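# Assemble two printed toy parts to match the stand model

## Task

Join the two 3D-printed parts so the result looks like the assembled example sitting on the stand (a toy).

## Robot and tools

Robot: two Franka FR3 seven-joint arms, left_arm and right_arm, each with a Robotiq 2F-140 two-finger gripper and a wrist camera. The fingers can fold at a hinge. A part held near the fingertips (outer quarter of each pad) is squeezed at the requested force. A part held deeper toward the palm may be wrapped and pulled in: narrow parts may slip, wide ones may be squeezed harder than asked. A fingertip pushed into a surface folds easily, so a move can continue past contact with little sign, and the next grip can fail.

Frames: the scene frame has its origin at table-top height midway between the nominal bases, +z up, +x out over the table, and left_arm on the +y side. Camera image sides are not arm names. Real bases: left_arm at (-0.047, +0.390, 0) m, right_arm at (-0.033, -0.388, 0) m, each turned slightly about z. Each arm reports its gripper pose (end_effector_position in metres, end_effector_quat_wxyz) in its own base frame. Fixed cameras and the table use the scene frame. The gripper's fingers point along its +z, and they open and close along its y. The reported position is the point between closed pads; the fingertips reach about 33 mm beyond it at gaps up to 40 mm, and about 9 mm when fully open. Readings may be off by a few centimetres.

execute_actions(actions, cameras): actions is a list of actions. Each action is a list of up to 15 rows, and each row is one control step of 1/30 s. A short action repeats its last row until all 15 steps are done. Every row is one list of 18 numbers covering both arms, each in [-1, 1]. Left arm first: dx, dy, dz, rx, ry, rz, gripper position, force_limit, speed. Then the same nine for the right arm.
- The six pose numbers are offsets, not poses. They count from that arm's Hand target at the start of the action, not from the previous row, and run along that arm's base axes. 1.0 means 0.6 m or 180 degrees. rx, ry, rz form one rotation vector about the Hand target position.
- Sending the same offset again moves the arm further. All zeros re-commands the current Hand target.
- Gripper numbers are absolute settings. For position, +1 is fully open (140 mm), the pads meet near -0.8, and -1 closes until blocked. force_limit runs from -1 (about 14 N) to +1 (about 58 N). speed runs from -1 (about 30 mm/s) to +1 (about 250 mm/s). A fast close grips much harder. Both force_limit and speed start at +1. Always resend each gripper's intended three numbers; a 0 is a real command.
- Images come back only for an empty actions list or when cameras lists names ("all" or specific cameras).

move(target, speed, blend, blocking, cameras): drives each gripper along a straight line.
- target is one 18-number row, laid out as above, or a list of up to 15 such rows. All rows are offsets from the same starting Hand targets, not from each other.
- speed is in m/s, from 0.002 to 2, default 0.25. It can be one value, or one per target.
- blend is a corner radius in metres for lists; the default 0 stops at each target.
- blocking=false returns after about 0.5 s while the move runs on.
- There is no obstacle avoidance, and the move is capped at 10 s.
- The result adds a "move:" line: done, off_target, moving, held or fault. It also notes limits=paced (the command was clipped) or limits=held (steps were withheld).

wait(seconds 0-10): lets time pass while each arm holds its last command. stop: brakes a running move; the fingers keep going. zoom_image(camera, region [x0,y0,x1,y1] in pixels, at most 504x504): gives a closer view of the latest image from cam_high, cam_low, cam_bench, cam_left_wrist or cam_right_wrist. clear_fault(arm): releases a torque or force fault that a result has reported. read_manual: licence text only. finished_scene: ends the scene for good; the assembly must stay correct with the robot let go.

Control details:
- Each step, the commanded pose is clipped to within 70 mm and 16 degrees of the measured pose. "Hand target" in the result is this clipped command.
- A gripper may settle short of its Hand target. To close the gap, send the remaining distance as an offset.
- To stop pushing on something, command the target back behind the gripper.
- Large wrist turns can swing the elbow.

Result lines:
- Gripper object_status: 0 moving, 1 blocked while opening, 2 blocked while closing (check for this after a grip), 3 reached the goal or pads met, which may or may not mean something is held.
- To grip harder, raise force_limit and change position slightly, for example -1 to -0.98. To grip softer, open and close again slowly.
- position_measured is in counts: 3 fully open, 75 is about 100 mm, 139 is 60 mm, 200 is 20 mm, 230 pads touching.
- Other lines: joint positions, velocities ("within noise" when still), joint torques, external joint torques (outside push estimates), flange force along the gripper's x y z axes (includes the weight held and has some error), some step positions, a Wrist depth 7x7 grid in mm ("-" where unknown), and MOTOR HOT warnings.

Avoid the following:
- An arm stops with a fault if contact force reaches 40 N, or if contact torque reaches the joint limits: 35, 35, 32, 30, 12, 12, 12 N m. The same happens if a joint goes past its range or moves too fast.
- Overheating from long loaded or stretched holds brakes the arm for 30 to 60 s.
- Never let the grippers or arms hit or press each other; this can end the scene.
- Do not grip the other gripper's fingers.
- Do not drop parts, release them while moving, or let anything fall off the table.
- Do not slam into fixed objects or squeeze a part hard while it is still resting on something.
- Move smoothly; time counts, including thinking time.

Each tool is called after "Request:" by a JSON object that holds its "name" and its "arguments", one argument or row to a line.

## Session

Request:
{"name": "execute_actions", "arguments": {
  "actions": []
}}

Scene clock: 0.00 s.
left_arm: end_effector_position=(+0.4806, +0.0647, +0.3935) position_measured=3 object_status=3 end_effector_quat_wxyz=(+0.050, +0.962, +0.126, +0.238) | right_arm: end_effector_position=(+0.2008, -0.4102, +0.2982) position_measured=3 object_status=3 end_effector_quat_wxyz=(+0.031, +0.991, -0.114, +0.062)
Joint positions: left_arm=[0.284 -0.672 -0.067 -2.442 -0.23 2.233 -1.51] | right_arm=[-1.024 -0.436 -0.12 -2.345 0.026 2.03 -2.489]
Joint velocities: within noise
Joint torques (N m): no reading
External joint torques (N m): no reading
Flange force (N): no reading
Wrist depth (mm): cam_left_wrist=[512 527 554 573 595 626 658 / 501 515 541 564 584 607 633 / 493 506 528 550 568 590 619 / 478 130 516 536 558 567 124 / - 486 503 527 544 561 107 / - 474 499 509 531 550 565 / - 468 484 499 519 537 553] | cam_right_wrist=[402 404 407 404 409 1185 1203 / 412 412 414 420 428 1254 1275 / 427 429 431 438 437 1311 1241 / 434 437 449 448 447 1296 1311 / - 456 465 460 467 477 117 / 468 474 481 482 483 1396 1457 / 462 497 493 496 506 518 1448]
Hand target: left_arm +0.4806, +0.0647, +0.3935; +0.050, +0.962, +0.126, +0.238 | right_arm +0.2008, -0.4102, +0.2982; +0.031, +0.991, -0.114, +0.062
Tool commands: left_gripper/position=+1.0 left_gripper/force_limit=+1.0 left_gripper/speed=+1.0 right_gripper/position=+1.0 right_gripper/force_limit=+1.0 right_gripper/speed=+1.0

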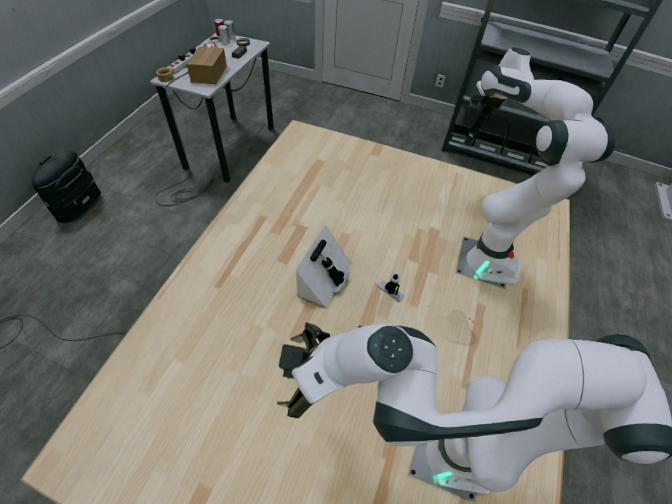

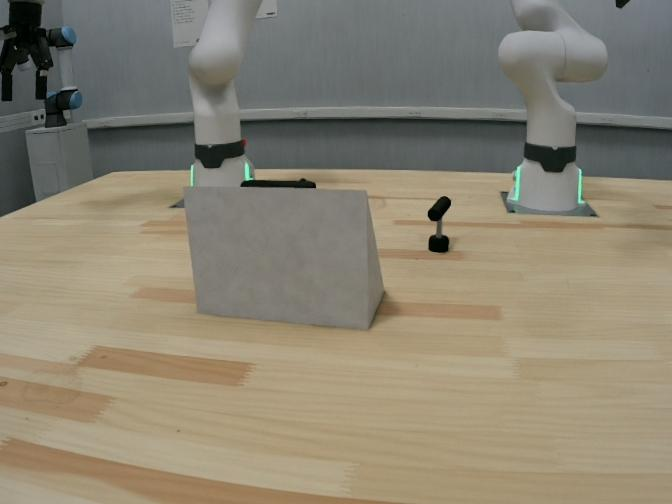

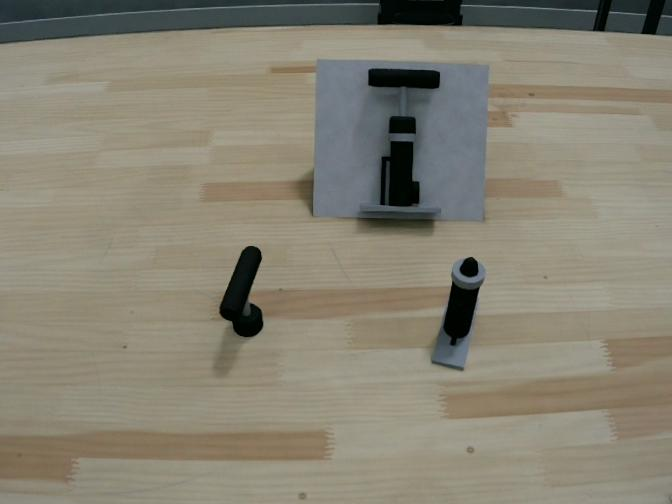

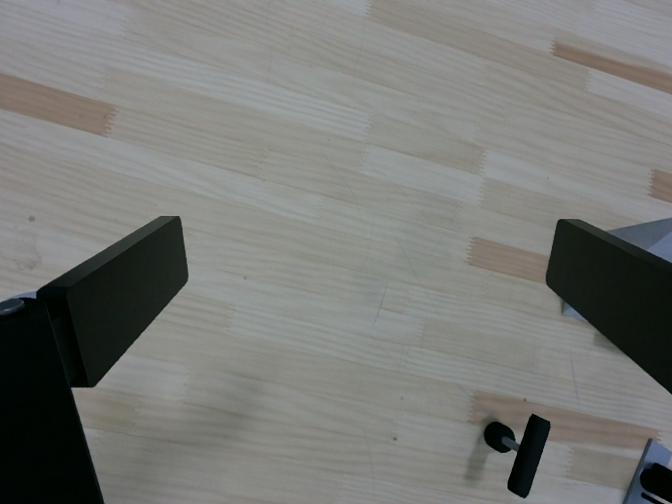

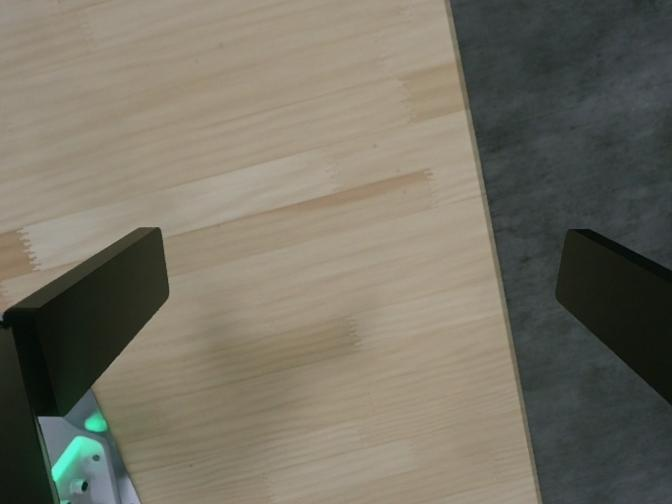

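Request:
{"name": "zoom_image", "arguments": {
  "camera": "cam_bench",
  "region": [300, 50, 500, 225]
}}

Request:
{"name": "zoom_image", "arguments": {
  "camera": "cam_bench",
  "region": [200, 230, 520, 390]
}}

Request:
{"name": "zoom_image", "arguments": {
  "camera": "cam_low",
  "region": [380, 170, 500, 270]
}}

Request:
{"name": "zoom_image", "arguments": {
  "camera": "cam_high",
  "region": [290, 220, 500, 350]
}}

Request:
{"name": "zoom_image", "arguments": {
  "camera": "cam_left_wrist",
  "region": [430, 370, 672, 504]
}}

Scaled by 2.520 from the camera's 672x504 image, which has a finer 960x720 frame.

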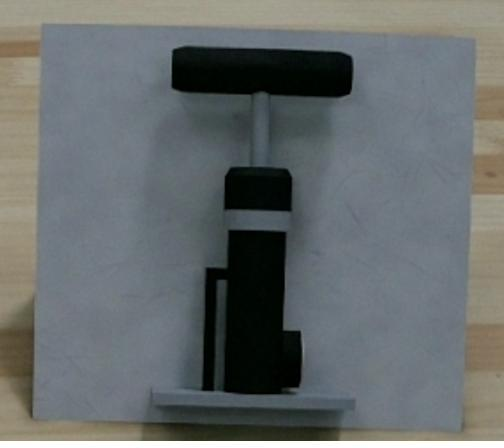

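Scaled by 1.575 from the camera's 672x504 image, which has a finer 960x720 frame.

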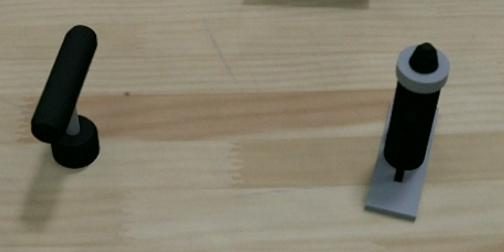

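Scaled by 4.200 from the camera's 672x504 image, which has a finer 960x720 frame.

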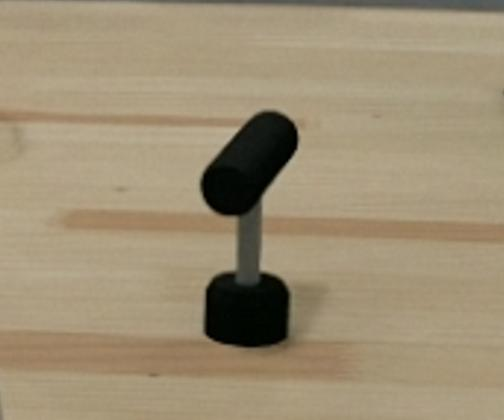

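Scaled by 2.400 from the camera's 672x504 image, which has a finer 960x720 frame.

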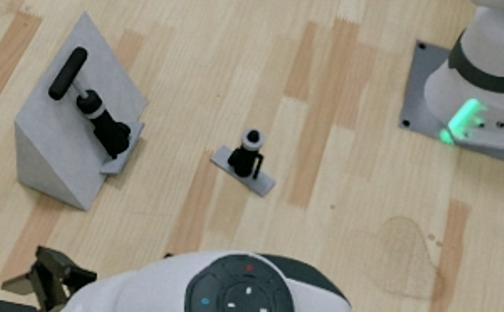

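Scaled by 2.083 from the camera's 672x504 image, which has a finer 960x720 frame.

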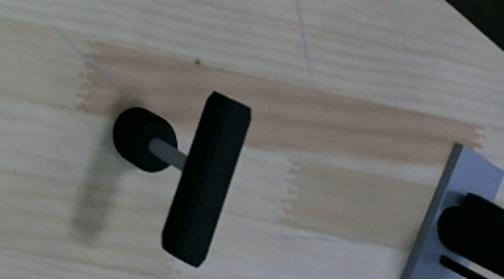

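Request:
{"name": "move", "arguments": {
  "target": [-0.209,-0.521,-0.239,0.0467,0.1505,-0.1397,0.3,-1,0,0,0,0,0,0,0,1,1,1],
  "cameras": ["cam_left_wrist","cam_bench","cam_high"]
}}

Scene clock: 68.23 s.
left_arm: end_effector_position=(+0.3563, -0.2472, +0.2503) position_measured=91 object_status=3 end_effector_quat_wxyz=(-0.001, +0.995, -0.097, +0.003) | right_arm: end_effector_position=(+0.2008, -0.4102, +0.2982) position_measured=3 object_status=3 end_effector_quat_wxyz=(+0.031, +0.991, -0.114, +0.062)
Joint positions: left_arm=[0.085 -0.465 -0.622 -2.374 -0.284 1.976 -1.747] | right_arm=[-1.024 -0.436 -0.12 -2.345 0.026 2.03 -2.489]
Joint velocities: left_arm=[0 0 -0.001 0.001 -0.001 0 -0.005] | right_arm=[within noise]
Joint torques (N m): left_arm=[-0.44 -11.56 6.89 23.6 0.44 2.45 -0.37] | right_arm=[-0.98 -16.52 1.45 25.01 0.99 2.84 -0.01]
External joint torques (N m): left_arm=[-0.48 0.43 -0.33 -0.02 -0.39 -0.19 -0.37] | right_arm=[-1.02 1.07 0.39 -0.22 0.01 -0.03 -0.02]
Flange force (N): left_arm=[0.4 1.9 0.2] | right_arm=[1.3 2.1 1.1]
Wrist depth (mm): cam_left_wrist=[343 342 341 338 338 338 337 / 364 359 359 357 355 356 351 / 385 382 380 374 378 375 375 / 408 396 159 405 399 136 398 / - 88 432 431 429 108 77 / - - 458 459 459 - 64 / - - 486 493 492 - -] | cam_right_wrist=[400 401 405 407 413 1179 1179 / 418 411 418 423 424 1241 1209 / 422 427 431 435 434 1275 1254 / 434 435 443 448 453 1296 1318 / - 454 461 466 469 480 117 / 468 478 486 482 487 1396 1413 / 465 492 500 500 502 516 1523]
Hand target: left_arm +0.3552, -0.2479, +0.2501; +0.000, +0.996, -0.094, +0.000 | right_arm +0.2008, -0.4102, +0.2982; +0.031, +0.991, -0.114, +0.062
Off the commanded pose: left_arm 0.001 m, 0 deg | right_arm 0.000 m, 0 deg.
move: done
camera_calibration:
cam_left_wrist: T_world_to_cam=[[-0.207389, -0.977927, -0.0254721, -0.150038], [-0.914607, 0.18459, 0.359751, 0.282937], [-0.347108, 0.0979052, -0.932701, 0.524262], [0, 0, 0, 1]] pos_world=[0.409635, -0.250281, 0.383371]
Images, in order (width x height): cam_high 672x504, cam_bench 672x504, cam_left_wrist 672x504.

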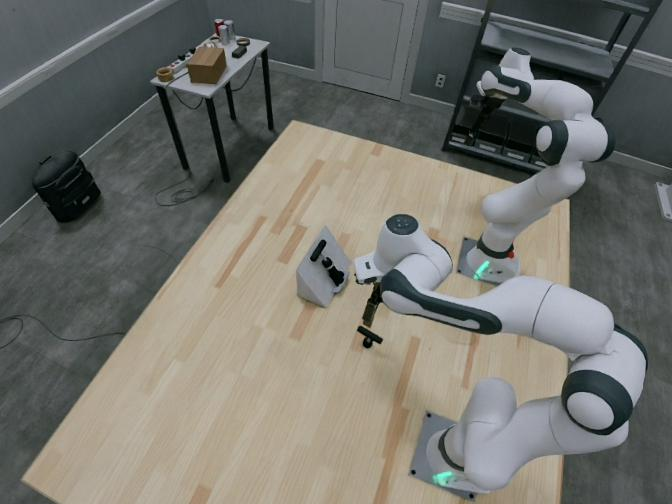

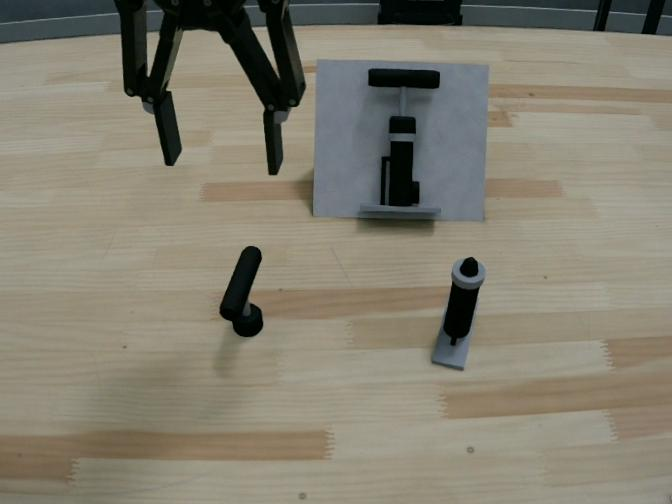

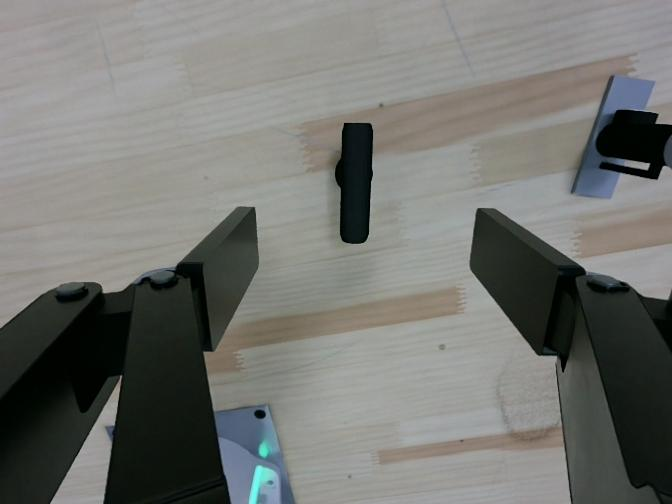

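Request:
{"name": "move", "arguments": {
  "target": [-0.0087,0.0032,-0.2585,0,0,-0.0056,0.3,-1,0,0,0,0,0,0,0,1,1,1],
  "speed": 0.15,
  "cameras": ["cam_left_wrist","cam_bench","cam_low"]
}}

Scene clock: 99.30 s.
left_arm: end_effector_position=(+0.3485, -0.2453, +0.0947) position_measured=91 object_status=3 end_effector_quat_wxyz=(+0.000, +0.995, -0.104, -0.002) | right_arm: end_effector_position=(+0.2008, -0.4102, +0.2982) position_measured=3 object_status=3 end_effector_quat_wxyz=(+0.031, +0.991, -0.114, +0.062)
Joint positions: left_arm=[0.15 -0.218 -0.782 -2.607 -0.239 2.434 -1.799] | right_arm=[-1.024 -0.436 -0.12 -2.345 0.026 2.03 -2.489]
Joint velocities: left_arm=[0.001 0.001 0 0.001 0.001 0.002 -0.006] | right_arm=[within noise]
Joint torques (N m): left_arm=[-0.45 -14.66 3.39 20.2 0.95 2.86 -0.28] | right_arm=[-0.98 -16.6 1.42 24.98 0.99 2.84 -0.01]
External joint torques (N m): left_arm=[-0.58 0.43 -0.49 -0.06 0.37 0.26 -0.28] | right_arm=[-1 1.19 0.38 -0.36 0.01 -0.05 -0.02]
Flange force (N): left_arm=[2.2 2.5 3.3] | right_arm=[1.2 2.1 1.4]
Wrist depth (mm): cam_left_wrist=[204 204 202 203 202 201 201 / 215 215 214 211 213 213 212 / 229 228 227 221 222 225 224 / 245 240 159 235 238 136 238 / - 88 260 259 257 108 77 / - - 275 278 276 274 64 / - - 303 300 298 - -] | cam_right_wrist=[400 402 403 412 411 1173 1185 / 413 419 418 420 427 1241 1268 / 426 427 434 427 439 1282 1282 / 439 439 448 448 451 1289 1325 / - 449 463 471 467 482 117 / 473 476 477 481 484 1413 1457 / 471 495 502 497 504 516 1485]
Hand target: left_arm +0.3500, -0.2460, +0.0950; +0.000, +0.995, -0.103, +0.000 | right_arm +0.2008, -0.4102, +0.2982; +0.031, +0.991, -0.114, +0.062
Off the commanded pose: left_arm 0.002 m, 0 deg | right_arm 0.000 m, 0 deg.
move: done
camera_calibration:
cam_left_wrist: T_world_to_cam=[[-0.221448, -0.974903, -0.0228964, -0.148309], [-0.908684, 0.197771, 0.367668, 0.331882], [-0.353912, 0.102225, -0.929675, 0.379355], [0, 0, 0, 1]] pos_world=[0.402991, -0.249004, 0.227259]
Images, in order (width x height): cam_low 672x504, cam_bench 672x504, cam_left_wrist 672x504.

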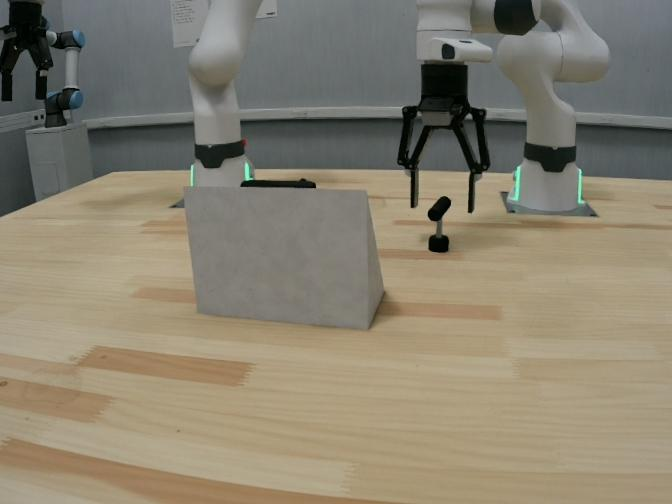

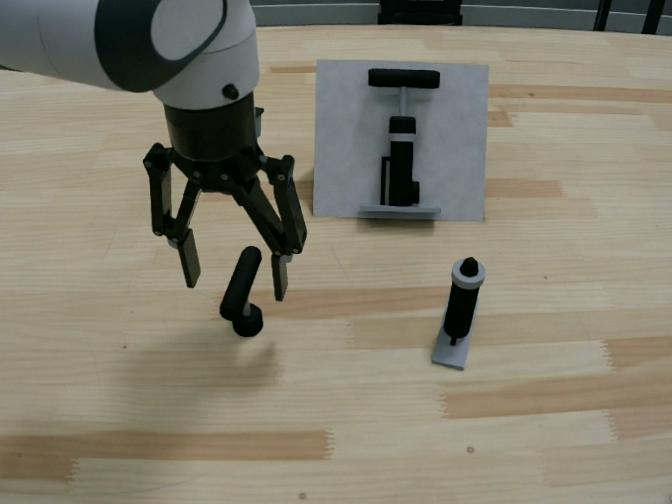

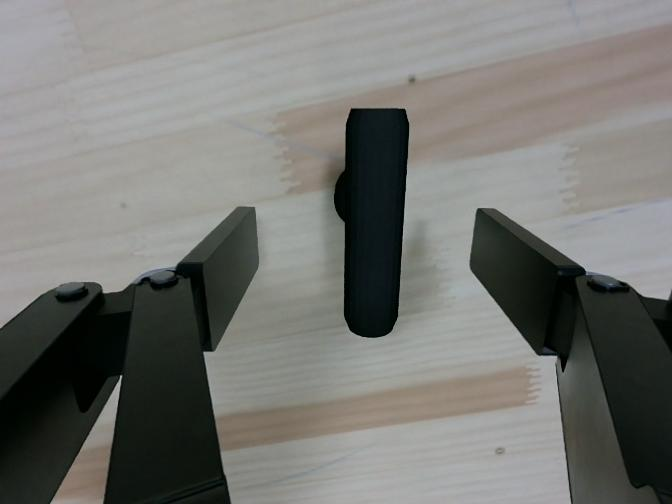

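Request:
{"name": "move", "arguments": {
  "target": [0.0075,-0.0085,0,0,0,-0.0083,0.3,-1,-1,0,0,0,0,0,0,1,1,1],
  "speed": 0.1,
  "cameras": ["cam_left_wrist"]
}}

Scene clock: 119.73 s.
left_arm: end_effector_position=(+0.3529, -0.2503, +0.0945) position_measured=91 object_status=3 end_effector_quat_wxyz=(+0.000, +0.993, -0.115, -0.002) | right_arm: end_effector_position=(+0.2008, -0.4102, +0.2982) position_measured=3 object_status=3 end_effector_quat_wxyz=(+0.031, +0.991, -0.114, +0.062)
Joint positions: left_arm=[0.155 -0.193 -0.788 -2.587 -0.214 2.435 -1.801] | right_arm=[-1.024 -0.436 -0.12 -2.345 0.026 2.03 -2.489]
Joint torques (N m): left_arm=[-0.83 -15.06 3.38 20.43 1.04 2.88 -0.1] | right_arm=[-0.95 -16.62 1.4 24.95 0.99 2.86 0.02]
External joint torques (N m): left_arm=[-0.86 0.65 -0.07 0.01 0.46 0.27 -0.09] | right_arm=[-0.91 1.21 0.43 -0.41 0.01 -0.03 0.01]
Flange force (N): left_arm=[2.5 1.8 3.1] | right_arm=[1.3 1.9 1.6]
Wrist depth (mm): cam_left_wrist=[204 203 202 202 201 200 200 / 216 215 215 211 213 212 211 / 230 228 226 152 225 225 224 / 244 239 159 158 237 137 239 / - 88 258 254 257 108 77 / - - 274 277 277 276 64 / - - 300 298 298 - -] | cam_right_wrist=[400 400 409 407 414 1191 1209 / 410 415 417 420 422 1209 1254 / 425 430 430 433 438 1268 1268 / 435 432 449 447 450 1289 1289 / - 456 462 469 472 479 117 / 473 473 484 489 489 1413 1413 / 460 493 498 500 501 521 1439]
Hand target: left_arm +0.3545, -0.2511, +0.0950; +0.000, +0.993, -0.116, +0.000 | right_arm +0.2008, -0.4102, +0.2982; +0.031, +0.991, -0.114, +0.062
Off the commanded pose: left_arm 0.002 m, 0 deg | right_arm 0.000 m, 0 deg.
move: done
camera_calibration:
cam_left_wrist: T_world_to_cam=[[-0.241358, -0.970162, -0.0230524, -0.143972], [-0.904392, 0.216255, 0.367844, 0.340048], [-0.351883, 0.10963, -0.929602, 0.382381], [0, 0, 0, 1]] pos_world=[0.407342, -0.255133, 0.227058]
Images, in order (width x height): cam_left_wrist 672x504.

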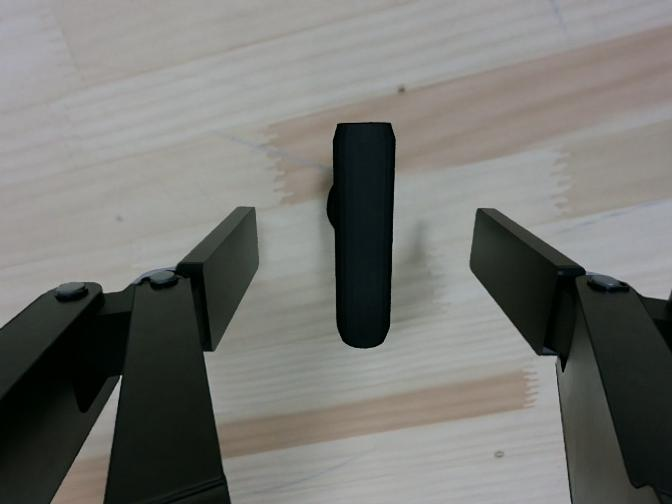

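Request:
{"name": "execute_actions", "arguments": {
  "actions": [
    [[0,0,0,0,0,0,-1,-0.05,-1,0,0,0,0,0,0,1,1,1]],
    [[0,0,0,0,0,0,-1,-0.05,-1,0,0,0,0,0,0,1,1,1]],
    [[0,0,0,0,0,0,-1,-0.05,-1,0,0,0,0,0,0,1,1,1]],
    [[0,0,0,0,0,0,-1,-0.05,-1,0,0,0,0,0,0,1,1,1]],
    [[0,0,0,0,0,0,-1,-0.05,-1,0,0,0,0,0,0,1,1,1]],
    [[0,0,0,0,0,0,-1,-0.05,-1,0,0,0,0,0,0,1,1,1]],
    [[0,0,0,0,0,0,-1,-0.05,-1,0,0,0,0,0,0,1,1,1]]
  ],
  "cameras": ["cam_left_wrist","cam_low"]
}}

Scene clock: 134.13 s.
left_arm: end_effector_position=(+0.3530, -0.2503, +0.0946) position_measured=196 object_status=2 end_effector_quat_wxyz=(+0.000, +0.993, -0.115, -0.002) | right_arm: end_effector_position=(+0.2008, -0.4102, +0.2982) position_measured=3 object_status=3 end_effector_quat_wxyz=(+0.031, +0.991, -0.114, +0.062)
Joint positions: left_arm=[0.155 -0.193 -0.788 -2.587 -0.213 2.435 -1.801] | right_arm=[-1.024 -0.436 -0.12 -2.345 0.026 2.03 -2.489]
Joint torques (N m): left_arm=[-1.02 -15.22 3.4 20.34 0.94 2.87 -0.16] | right_arm=[-0.92 -16.58 1.42 25.02 0.98 2.84 -0.01]
External joint torques (N m): left_arm=[-1.01 0.52 0 -0.11 0.36 0.25 -0.16] | right_arm=[-0.86 1.09 0.46 -0.25 0.01 -0.04 -0.02]
External joint torques at the end of the 3rd action: left_arm=[-0.92 0.48 0.07 0 0.39 0.27 -0.1] | right_arm=[-0.95 1.06 0.45 -0.23 -0.01 -0.04 -0.06]
External joint torques at the end of the 4th action: left_arm=[-1.11 0.52 0.01 0.02 0.36 0.25 -0.18] | right_arm=[-0.97 1.24 0.41 -0.33 -0.01 -0.08 -0.05]
External joint torques at the end of the 5th action: left_arm=[-1.03 0.48 0.05 -0.06 0.36 0.24 -0.16] | right_arm=[-0.95 1.1 0.4 -0.26 0.03 -0.04 -0.02]
External joint torques at the end of the 6th action: left_arm=[-0.96 0.59 0.17 -0.16 0.37 0.24 -0.16] | right_arm=[-0.89 1.07 0.35 -0.25 -0.01 -0.04 0.04]
Flange force (N): left_arm=[1.1 1.6 2.5] | right_arm=[1.4 1.9 1.1]
Flange force at the end of the 3rd action (N): left_arm=[1.4 1.3 2.3] | right_arm=[1.3 2.0 1.1]
Flange force at the end of the 4th action (N): left_arm=[1.3 1.8 2.3] | right_arm=[1.4 2.2 1.3]
Flange force at the end of the 5th action (N): left_arm=[1.0 1.5 2.2] | right_arm=[1.3 2.0 1.2]
Flange force at the end of the 6th action (N): left_arm=[1.2 1.3 2.6] | right_arm=[1.3 1.9 1.1]
Wrist depth (mm): cam_left_wrist=[204 204 203 202 201 201 200 / 216 215 214 210 212 212 212 / 229 228 228 156 224 225 224 / 245 243 239 150 137 236 238 / 257 77 88 163 88 82 248 / - - - 275 - 64 - / - 66 - - - - -] | cam_right_wrist=[398 402 407 408 412 1197 1203 / 414 412 416 425 425 1228 1228 / 426 430 430 431 438 1248 1268 / 433 430 449 451 450 1318 1289 / - 456 463 459 467 479 117 / 477 476 482 482 491 1372 1439 / 463 488 497 498 507 516 1494]
Hand target: left_arm +0.3545, -0.2511, +0.0950; +0.000, +0.993, -0.116, +0.000 | right_arm +0.2008, -0.4102, +0.2982; +0.031, +0.991, -0.114, +0.062
Off the commanded pose: left_arm 0.002 m, 0 deg | right_arm 0.000 m, 0 deg.
Step readings (end_effector_position of left_arm | right_arm; steps 1 to 15: 1st action; 16 to 30: 2nd action; 31 to 45: 3rd action; 46 to 60: 4th action; 61 to 75: 5th action; 76 to 90: 6th action; 91 to 105: 7th action):
0: (+0.3529, -0.2502, +0.0945) | (+0.2008, -0.4102, +0.2982)
1: (+0.3529, -0.2502, +0.0945) | (+0.2008, -0.4102, +0.2982)
2: (+0.3529, -0.2502, +0.0945) | (+0.2008, -0.4102, +0.2982)
4: (+0.3529, -0.2502, +0.0945) | (+0.2008, -0.4102, +0.2982)
8: (+0.3529, -0.2502, +0.0945) | (+0.2008, -0.4102, +0.2982)
15: (+0.3529, -0.2502, +0.0945) | (+0.2008, -0.4102, +0.2982)
16: (+0.3529, -0.2502, +0.0945) | (+0.2008, -0.4102, +0.2982)
17: (+0.3529, -0.2502, +0.0945) | (+0.2008, -0.4102, +0.2982)
19: (+0.3529, -0.2502, +0.0945) | (+0.2008, -0.4102, +0.2982)
23: (+0.3529, -0.2502, +0.0945) | (+0.2008, -0.4102, +0.2982)
30: (+0.3529, -0.2502, +0.0945) | (+0.2008, -0.4102, +0.2982)
31: (+0.3529, -0.2502, +0.0945) | (+0.2008, -0.4102, +0.2982)
32: (+0.3529, -0.2502, +0.0945) | (+0.2008, -0.4102, +0.2982)
34: (+0.3529, -0.2502, +0.0945) | (+0.2008, -0.4102, +0.2982)
38: (+0.3529, -0.2502, +0.0945) | (+0.2008, -0.4102, +0.2982)
45: (+0.3529, -0.2502, +0.0945) | (+0.2008, -0.4102, +0.2982)
46: (+0.3529, -0.2502, +0.0945) | (+0.2008, -0.4102, +0.2982)
47: (+0.3529, -0.2502, +0.0945) | (+0.2008, -0.4102, +0.2982)
49: (+0.3529, -0.2502, +0.0945) | (+0.2008, -0.4102, +0.2982)
53: (+0.3529, -0.2502, +0.0945) | (+0.2008, -0.4102, +0.2982)
60: (+0.3529, -0.2502, +0.0945) | (+0.2008, -0.4102, +0.2982)
61: (+0.3529, -0.2502, +0.0945) | (+0.2008, -0.4102, +0.2982)
62: (+0.3529, -0.2502, +0.0945) | (+0.2008, -0.4102, +0.2982)
64: (+0.3529, -0.2502, +0.0945) | (+0.2008, -0.4102, +0.2982)
68: (+0.3530, -0.2503, +0.0946) | (+0.2008, -0.4102, +0.2982)
75: (+0.3530, -0.2503, +0.0946) | (+0.2008, -0.4102, +0.2982)
76: (+0.3530, -0.2503, +0.0946) | (+0.2008, -0.4102, +0.2982)
77: (+0.3530, -0.2503, +0.0946) | (+0.2008, -0.4102, +0.2982)
79: (+0.3530, -0.2503, +0.0946) | (+0.2008, -0.4102, +0.2982)
83: (+0.3530, -0.2503, +0.0946) | (+0.2008, -0.4102, +0.2982)
90: (+0.3530, -0.2503, +0.0946) | (+0.2008, -0.4102, +0.2982)
91: (+0.3530, -0.2503, +0.0946) | (+0.2008, -0.4102, +0.2982)
92: (+0.3530, -0.2503, +0.0946) | (+0.2008, -0.4102, +0.2982)
94: (+0.3530, -0.2503, +0.0946) | (+0.2008, -0.4102, +0.2982)
98: (+0.3530, -0.2503, +0.0946) | (+0.2008, -0.4102, +0.2982)
105: (+0.3530, -0.2503, +0.0946) | (+0.2008, -0.4102, +0.2982)
camera_calibration:
cam_left_wrist: T_world_to_cam=[[-0.241828, -0.97004, -0.023257, -0.143798], [-0.904388, 0.216647, 0.367623, 0.340181], [-0.35157, 0.109935, -0.929684, 0.382454], [0, 0, 0, 1]] pos_world=[0.407341, -0.255234, 0.227159]
Images, in order (width x height): cam_low 672x504, cam_left_wrist 672x504.

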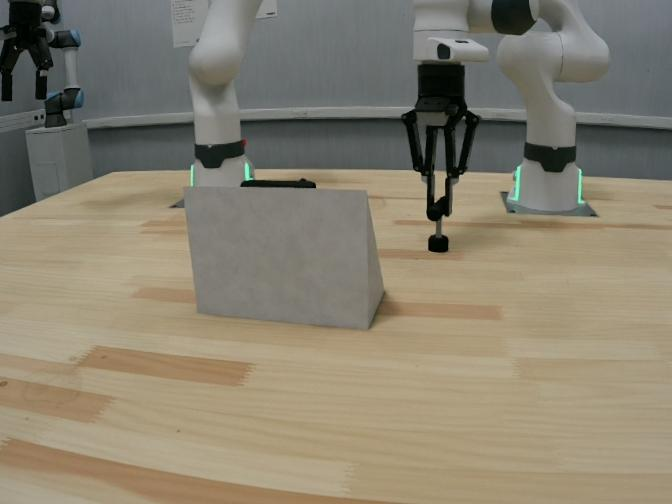

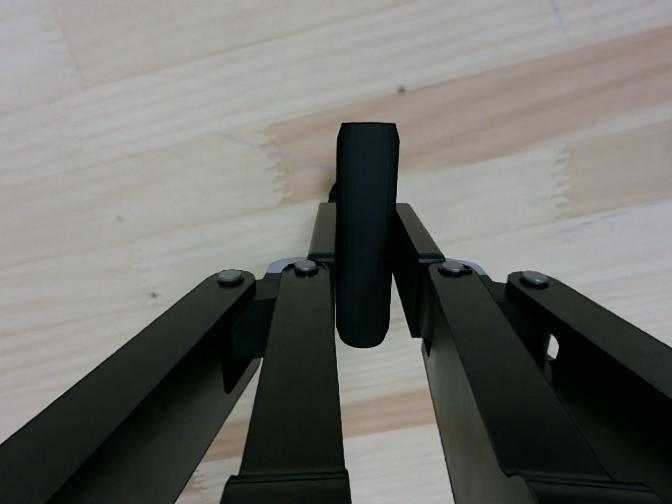

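Request:
{"name": "move", "arguments": {
  "target": [
    [0,0,0.217,0,0,0,-1,-0.05,-1,0,0,0,0,0,0,1,1,1],
    [-0.012,-0.25,0.25,0,0,-0.0333,-1,-0.05,-1,0,0,0,0,0,0,1,1,1]
  ],
  "speed": [0.12,0.2],
  "blend": [0.02,0],
  "cameras": ["cam_left_wrist","cam_low","cam_bench"]
}}

Request:
{"name": "zoom_image", "arguments": {
  "camera": "cam_low",
  "region": [300, 100, 440, 260]
}}

Request:
{"name": "zoom_image", "arguments": {
  "camera": "cam_bench",
  "region": [350, 150, 560, 390]
}}

Scene clock: 158.07 s.
left_arm: end_effector_position=(+0.3474, -0.4017, +0.2449) position_measured=196 object_status=2 end_effector_quat_wxyz=(+0.001, +0.986, -0.170, +0.001) | right_arm: end_effector_position=(+0.2008, -0.4102, +0.2982) position_measured=3 object_status=3 end_effector_quat_wxyz=(+0.031, +0.991, -0.114, +0.062)
Joint positions: left_arm=[0.119 -0.123 -0.945 -2.086 -0.112 2.014 -2.004] | right_arm=[-1.024 -0.436 -0.12 -2.345 0.026 2.03 -2.489]
Joint velocities: left_arm=[-0.001 0 0.001 0.001 0 0 -0.004] | right_arm=[within noise]
Joint torques (N m): left_arm=[-0.48 -15.65 2.9 24.44 1.21 2.47 -0.36] | right_arm=[-0.96 -16.56 1.42 24.94 0.99 2.84 -0.01]
External joint torques (N m): left_arm=[-0.52 0.29 -0.24 0.15 0.39 -0.15 -0.36] | right_arm=[-0.92 1.06 0.45 -0.25 0.02 -0.03 -0.02]
Flange force (N): left_arm=[3.7 3.4 0.4] | right_arm=[1.3 1.9 1.2]
Wrist depth (mm): cam_left_wrist=[336 336 335 334 332 332 329 / 357 354 351 346 345 351 349 / 376 376 374 149 364 371 369 / 400 399 394 150 137 391 391 / 423 72 88 161 88 82 409 / - - - 455 - 64 - / - 66 - - - - -] | cam_right_wrist=[400 400 404 409 409 1191 1197 / 412 414 417 421 424 1215 1254 / 427 428 428 435 438 1241 1289 / 440 440 450 449 451 1289 1311 / - 453 463 466 472 482 117 / 472 477 480 485 485 1430 1448 / 467 496 500 499 503 516 1475]
Hand target: left_arm +0.3473, -0.4011, +0.2450; +0.000, +0.986, -0.168, +0.000 | right_arm +0.2008, -0.4102, +0.2982; +0.031, +0.991, -0.114, +0.062
Off the commanded pose: left_arm 0.001 m, 0 deg | right_arm 0.000 m, 0 deg.
move: done
camera_calibration:
cam_left_wrist: T_world_to_cam=[[-0.347321, -0.937522, -0.0204908, -0.239481], [-0.876676, 0.316868, 0.361986, 0.344701], [-0.332877, 0.143689, -0.931958, 0.544509], [0, 0, 0, 1]] pos_world=[0.400269, -0.411983, 0.377776]
Images, in order (width x height): cam_low 672x504, cam_bench 672x504, cam_left_wrist 672x504.

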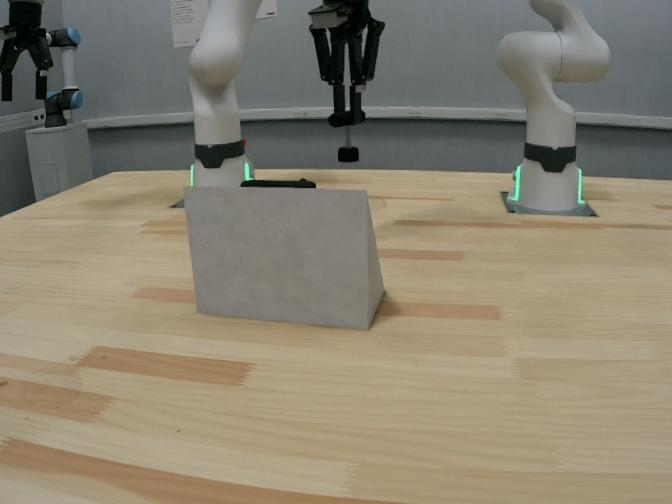

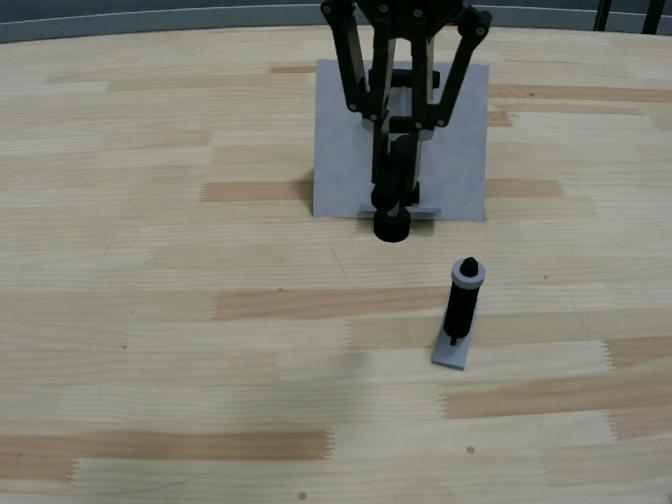

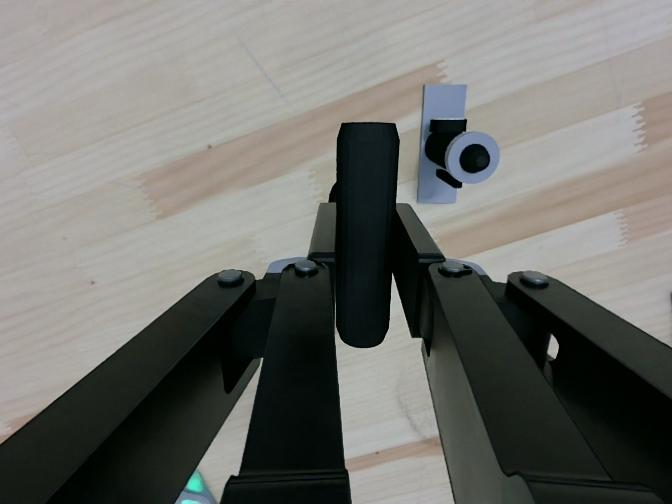

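Scaled by 3.150 from the camera's 672x504 image, which has a finer 960x720 frame.

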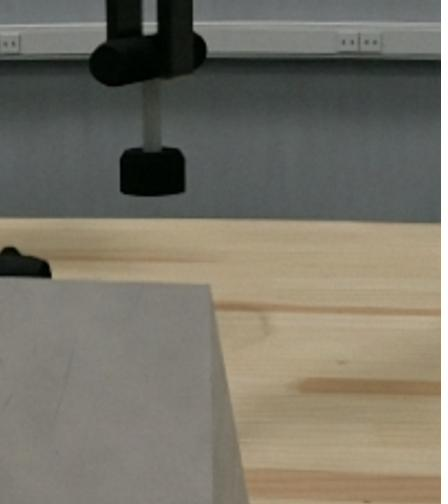

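Scaled by 2.100 from the camera's 672x504 image, which has a finer 960x720 frame.

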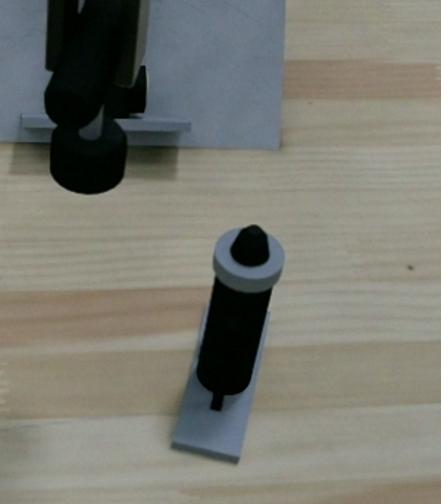

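Request:
{"name": "move", "arguments": {
  "target": [-0.0072,-0.1415,0,0,0,0,-1,-0.05,-1,0,0,0,0,0,0,1,1,1],
  "speed": 0.15,
  "cameras": ["cam_left_wrist","cam_high","cam_bench"]
}}

Request:
{"name": "zoom_image", "arguments": {
  "camera": "cam_bench",
  "region": [390, 170, 550, 390]
}}

Request:
{"name": "zoom_image", "arguments": {
  "camera": "cam_high",
  "region": [350, 220, 450, 320]
}}

Request:
{"name": "zoom_image", "arguments": {
  "camera": "cam_left_wrist",
  "region": [290, 60, 450, 220]
}}

Scene clock: 197.00 s.
left_arm: end_effector_position=(+0.3424, -0.4869, +0.2450) position_measured=196 object_status=2 end_effector_quat_wxyz=(+0.002, +0.985, -0.170, +0.000) | right_arm: end_effector_position=(+0.2008, -0.4102, +0.2982) position_measured=3 object_status=3 end_effector_quat_wxyz=(+0.031, +0.991, -0.114, +0.062)
Joint positions: left_arm=[-0.052 0.207 -0.972 -1.845 0.183 1.96 -2.312] | right_arm=[-1.024 -0.436 -0.12 -2.345 0.026 2.03 -2.489]
Joint velocities: left_arm=[0 0.002 0 0 0 0 -0.005] | right_arm=[within noise]
Joint torques (N m): left_arm=[-1.61 -25.61 -5.11 24.49 1.23 2.47 -0.23] | right_arm=[-0.93 -16.69 1.39 24.97 0.98 2.86 0.03]
External joint torques (N m): left_arm=[-1.73 0.34 0.23 0.12 0.37 -0.13 -0.23] | right_arm=[-0.95 0.99 0.34 -0.25 0 -0.01 0.03]
Flange force (N): left_arm=[6.0 7.4 0.9] | right_arm=[1.1 1.8 1.1]
Wrist depth (mm): cam_left_wrist=[332 334 333 332 330 330 331 / 354 353 351 346 349 349 347 / 377 373 372 149 365 369 367 / 400 400 390 149 137 388 391 / 421 72 88 161 88 82 407 / - - - 457 - 64 - / - 66 - - - - -] | cam_right_wrist=[401 404 403 407 409 1167 1191 / 414 413 419 422 425 1228 1248 / 429 426 429 438 436 1275 1268 / 436 437 444 451 449 1282 1268 / - 457 465 468 471 478 117 / 471 477 478 480 480 1422 1430 / 460 491 495 504 504 520 1504]
Hand target: left_arm +0.3430, -0.4860, +0.2450; +0.000, +0.986, -0.168, +0.000 | right_arm +0.2008, -0.4102, +0.2982; +0.031, +0.991, -0.114, +0.062
Off the commanded pose: left_arm 0.001 m, 0 deg | right_arm 0.000 m, 0 deg.
move: done
camera_calibration:
cam_left_wrist: T_world_to_cam=[[-0.348355, -0.937152, -0.0198891, -0.320697], [-0.875859, 0.317865, 0.363089, 0.367155], [-0.333947, 0.143904, -0.931542, 0.555491], [0, 0, 0, 1]] pos_world=[0.395364, -0.497185, 0.377775]
Images, in order (width x height): cam_high 672x504, cam_bench 672x504, cam_left_wrist 672x504.

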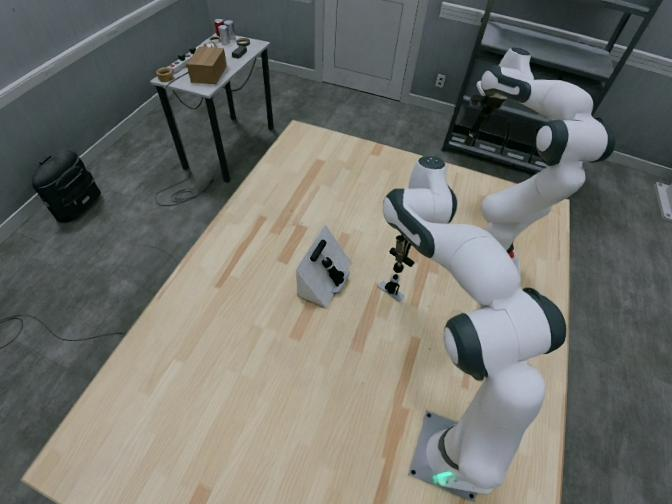

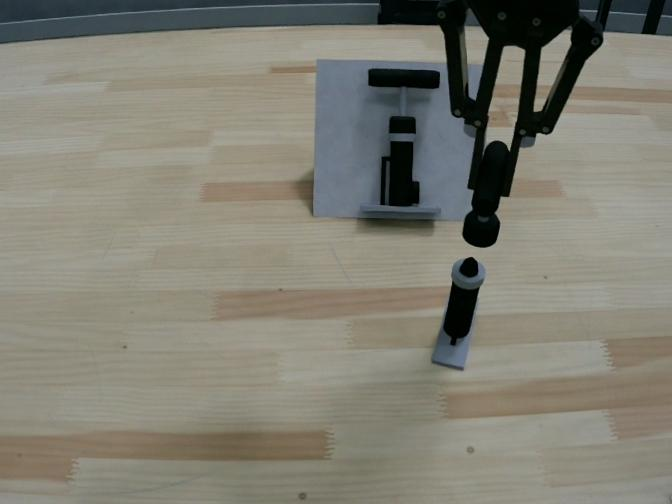

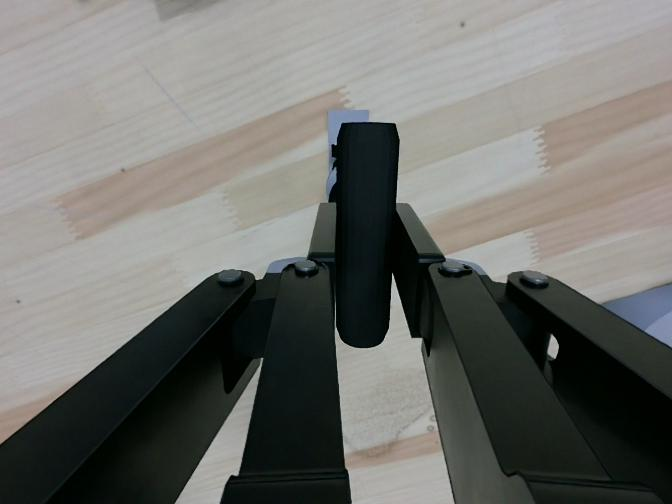

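Scaled by 2.291 from the camera's 672x504 image, which has a finer 960x720 frame.

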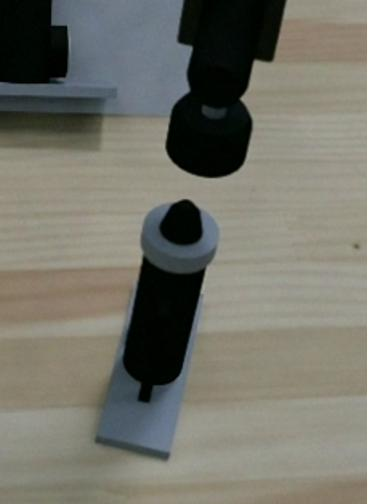

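Scaled by 5.040 from the camera's 672x504 image, which has a finer 960x720 frame.

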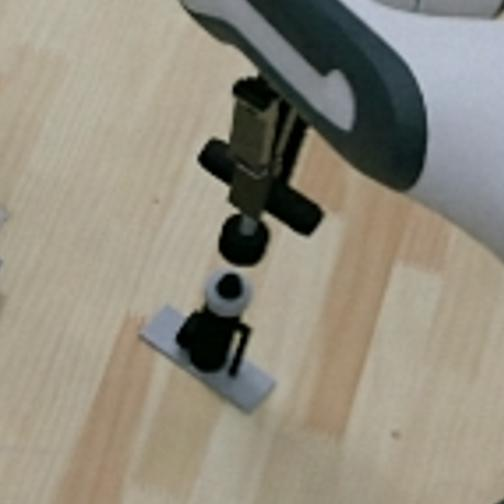

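Scaled by 3.150 from the camera's 672x504 image, which has a finer 960x720 frame.

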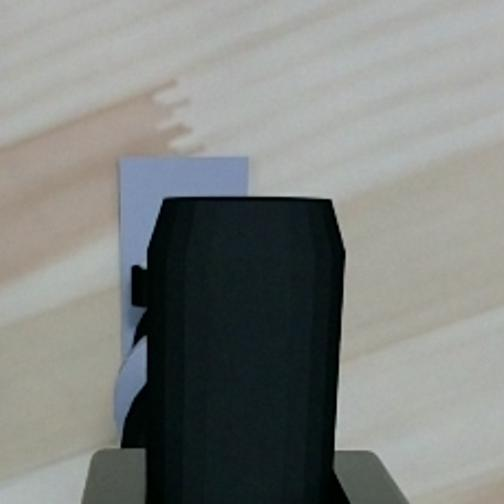

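Request:
{"name": "move", "arguments": {
  "target": [0.002,0.0047,-0.04,0,0,0,-1,-0.05,-1,0,0,0,0,0,0,1,1,1],
  "speed": 0.08,
  "cameras": ["cam_left_wrist","cam_high","cam_bench"]
}}

Request:
{"name": "zoom_image", "arguments": {
  "camera": "cam_bench",
  "region": [420, 200, 520, 350]
}}

Request:
{"name": "zoom_image", "arguments": {
  "camera": "cam_high",
  "region": [370, 240, 430, 310]
}}

Request:
{"name": "zoom_image", "arguments": {
  "camera": "cam_left_wrist",
  "region": [300, 80, 420, 220]
}}

Scene clock: 251.20 s.
left_arm: end_effector_position=(+0.3433, -0.4823, +0.2214) position_measured=196 object_status=2 end_effector_quat_wxyz=(-0.001, +0.986, -0.169, -0.001) | right_arm: end_effector_position=(+0.2008, -0.4102, +0.2982) position_measured=3 object_status=3 end_effector_quat_wxyz=(+0.031, +0.991, -0.114, +0.062)
Joint positions: left_arm=[-0.052 0.225 -0.964 -1.889 0.202 2.007 -2.322] | right_arm=[-1.024 -0.436 -0.12 -2.345 0.026 2.03 -2.489]
Joint velocities: left_arm=[-0.001 0 0 0.001 0.002 0.003 -0.003] | right_arm=[within noise]
Joint torques (N m): left_arm=[-1.59 -26.28 -5.92 23.51 1.2 2.81 -0.27] | right_arm=[-0.98 -16.57 1.37 24.97 0.97 2.82 0.01]
External joint torques (N m): left_arm=[-1.69 0.04 -0.16 -0.51 0.36 0.25 -0.27] | right_arm=[-0.91 1.11 0.42 -0.29 0 -0.05 0]
Flange force (N): left_arm=[1.6 4.5 2.7] | right_arm=[1.3 1.9 1.2]
Wrist depth (mm): cam_left_wrist=[313 314 312 311 309 310 308 / 333 331 329 322 327 327 327 / 353 352 351 149 344 345 344 / 377 375 367 149 137 364 367 / 399 72 88 161 88 82 382 / - - - 431 - 64 - / - 66 - - - - -] | cam_right_wrist=[398 400 403 407 411 1179 1215 / 414 417 420 423 423 1222 1228 / 428 426 431 438 439 1261 1268 / 441 437 448 451 452 1341 1296 / - 459 466 467 466 477 117 / 480 474 479 485 486 1364 1448 / 464 492 499 502 506 509 1475]
Hand target: left_arm +0.3442, -0.4831, +0.2210; +0.000, +0.986, -0.168, +0.000 | right_arm +0.2008, -0.4102, +0.2982; +0.031, +0.991, -0.114, +0.062
Off the commanded pose: left_arm 0.001 m, 0 deg | right_arm 0.000 m, 0 deg.
move: done
camera_calibration:
cam_left_wrist: T_world_to_cam=[[-0.346439, -0.937764, -0.024057, -0.316606], [-0.875468, 0.314, 0.367369, 0.372212], [-0.336951, 0.148332, -0.929764, 0.535956], [0, 0, 0, 1]] pos_world=[0.396766, -0.493276, 0.353957]
Images, in order (width x height): cam_high 672x504, cam_bench 672x504, cam_left_wrist 672x504.

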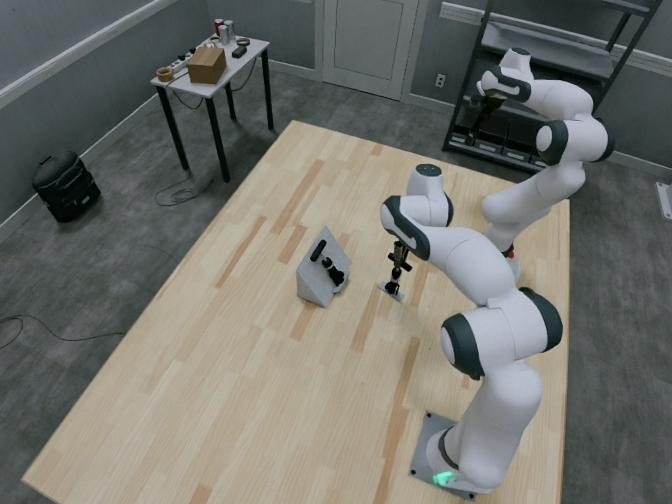

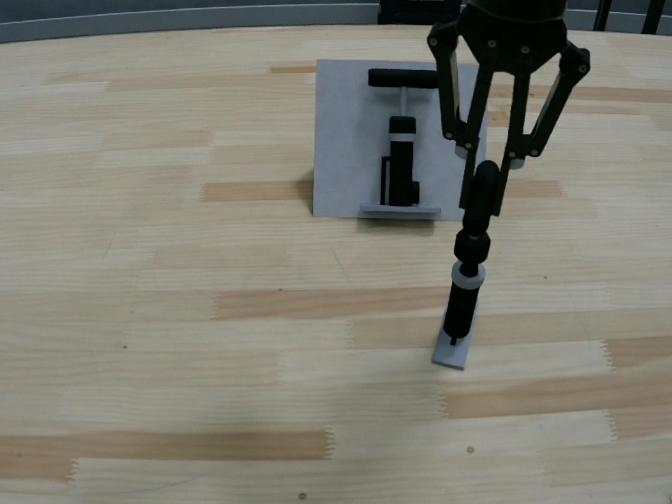

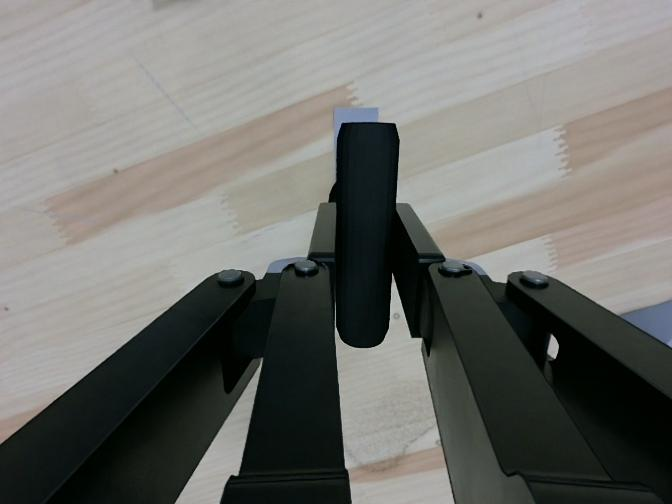

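Scaled by 3.360 from the camera's 672x504 image, which has a finer 960x720 frame.

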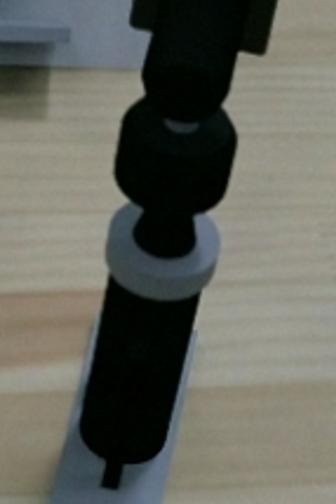

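Scaled by 7.200 from the camera's 672x504 image, which has a finer 960x720 frame.

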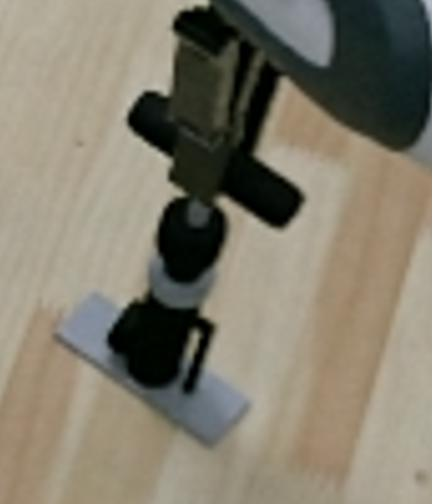

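Scaled by 3.600 from the camera's 672x504 image, which has a finer 960x720 frame.

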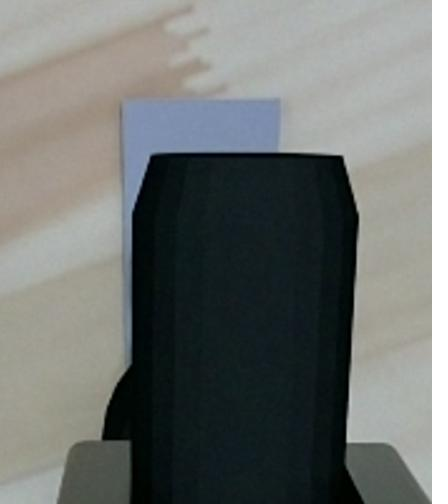

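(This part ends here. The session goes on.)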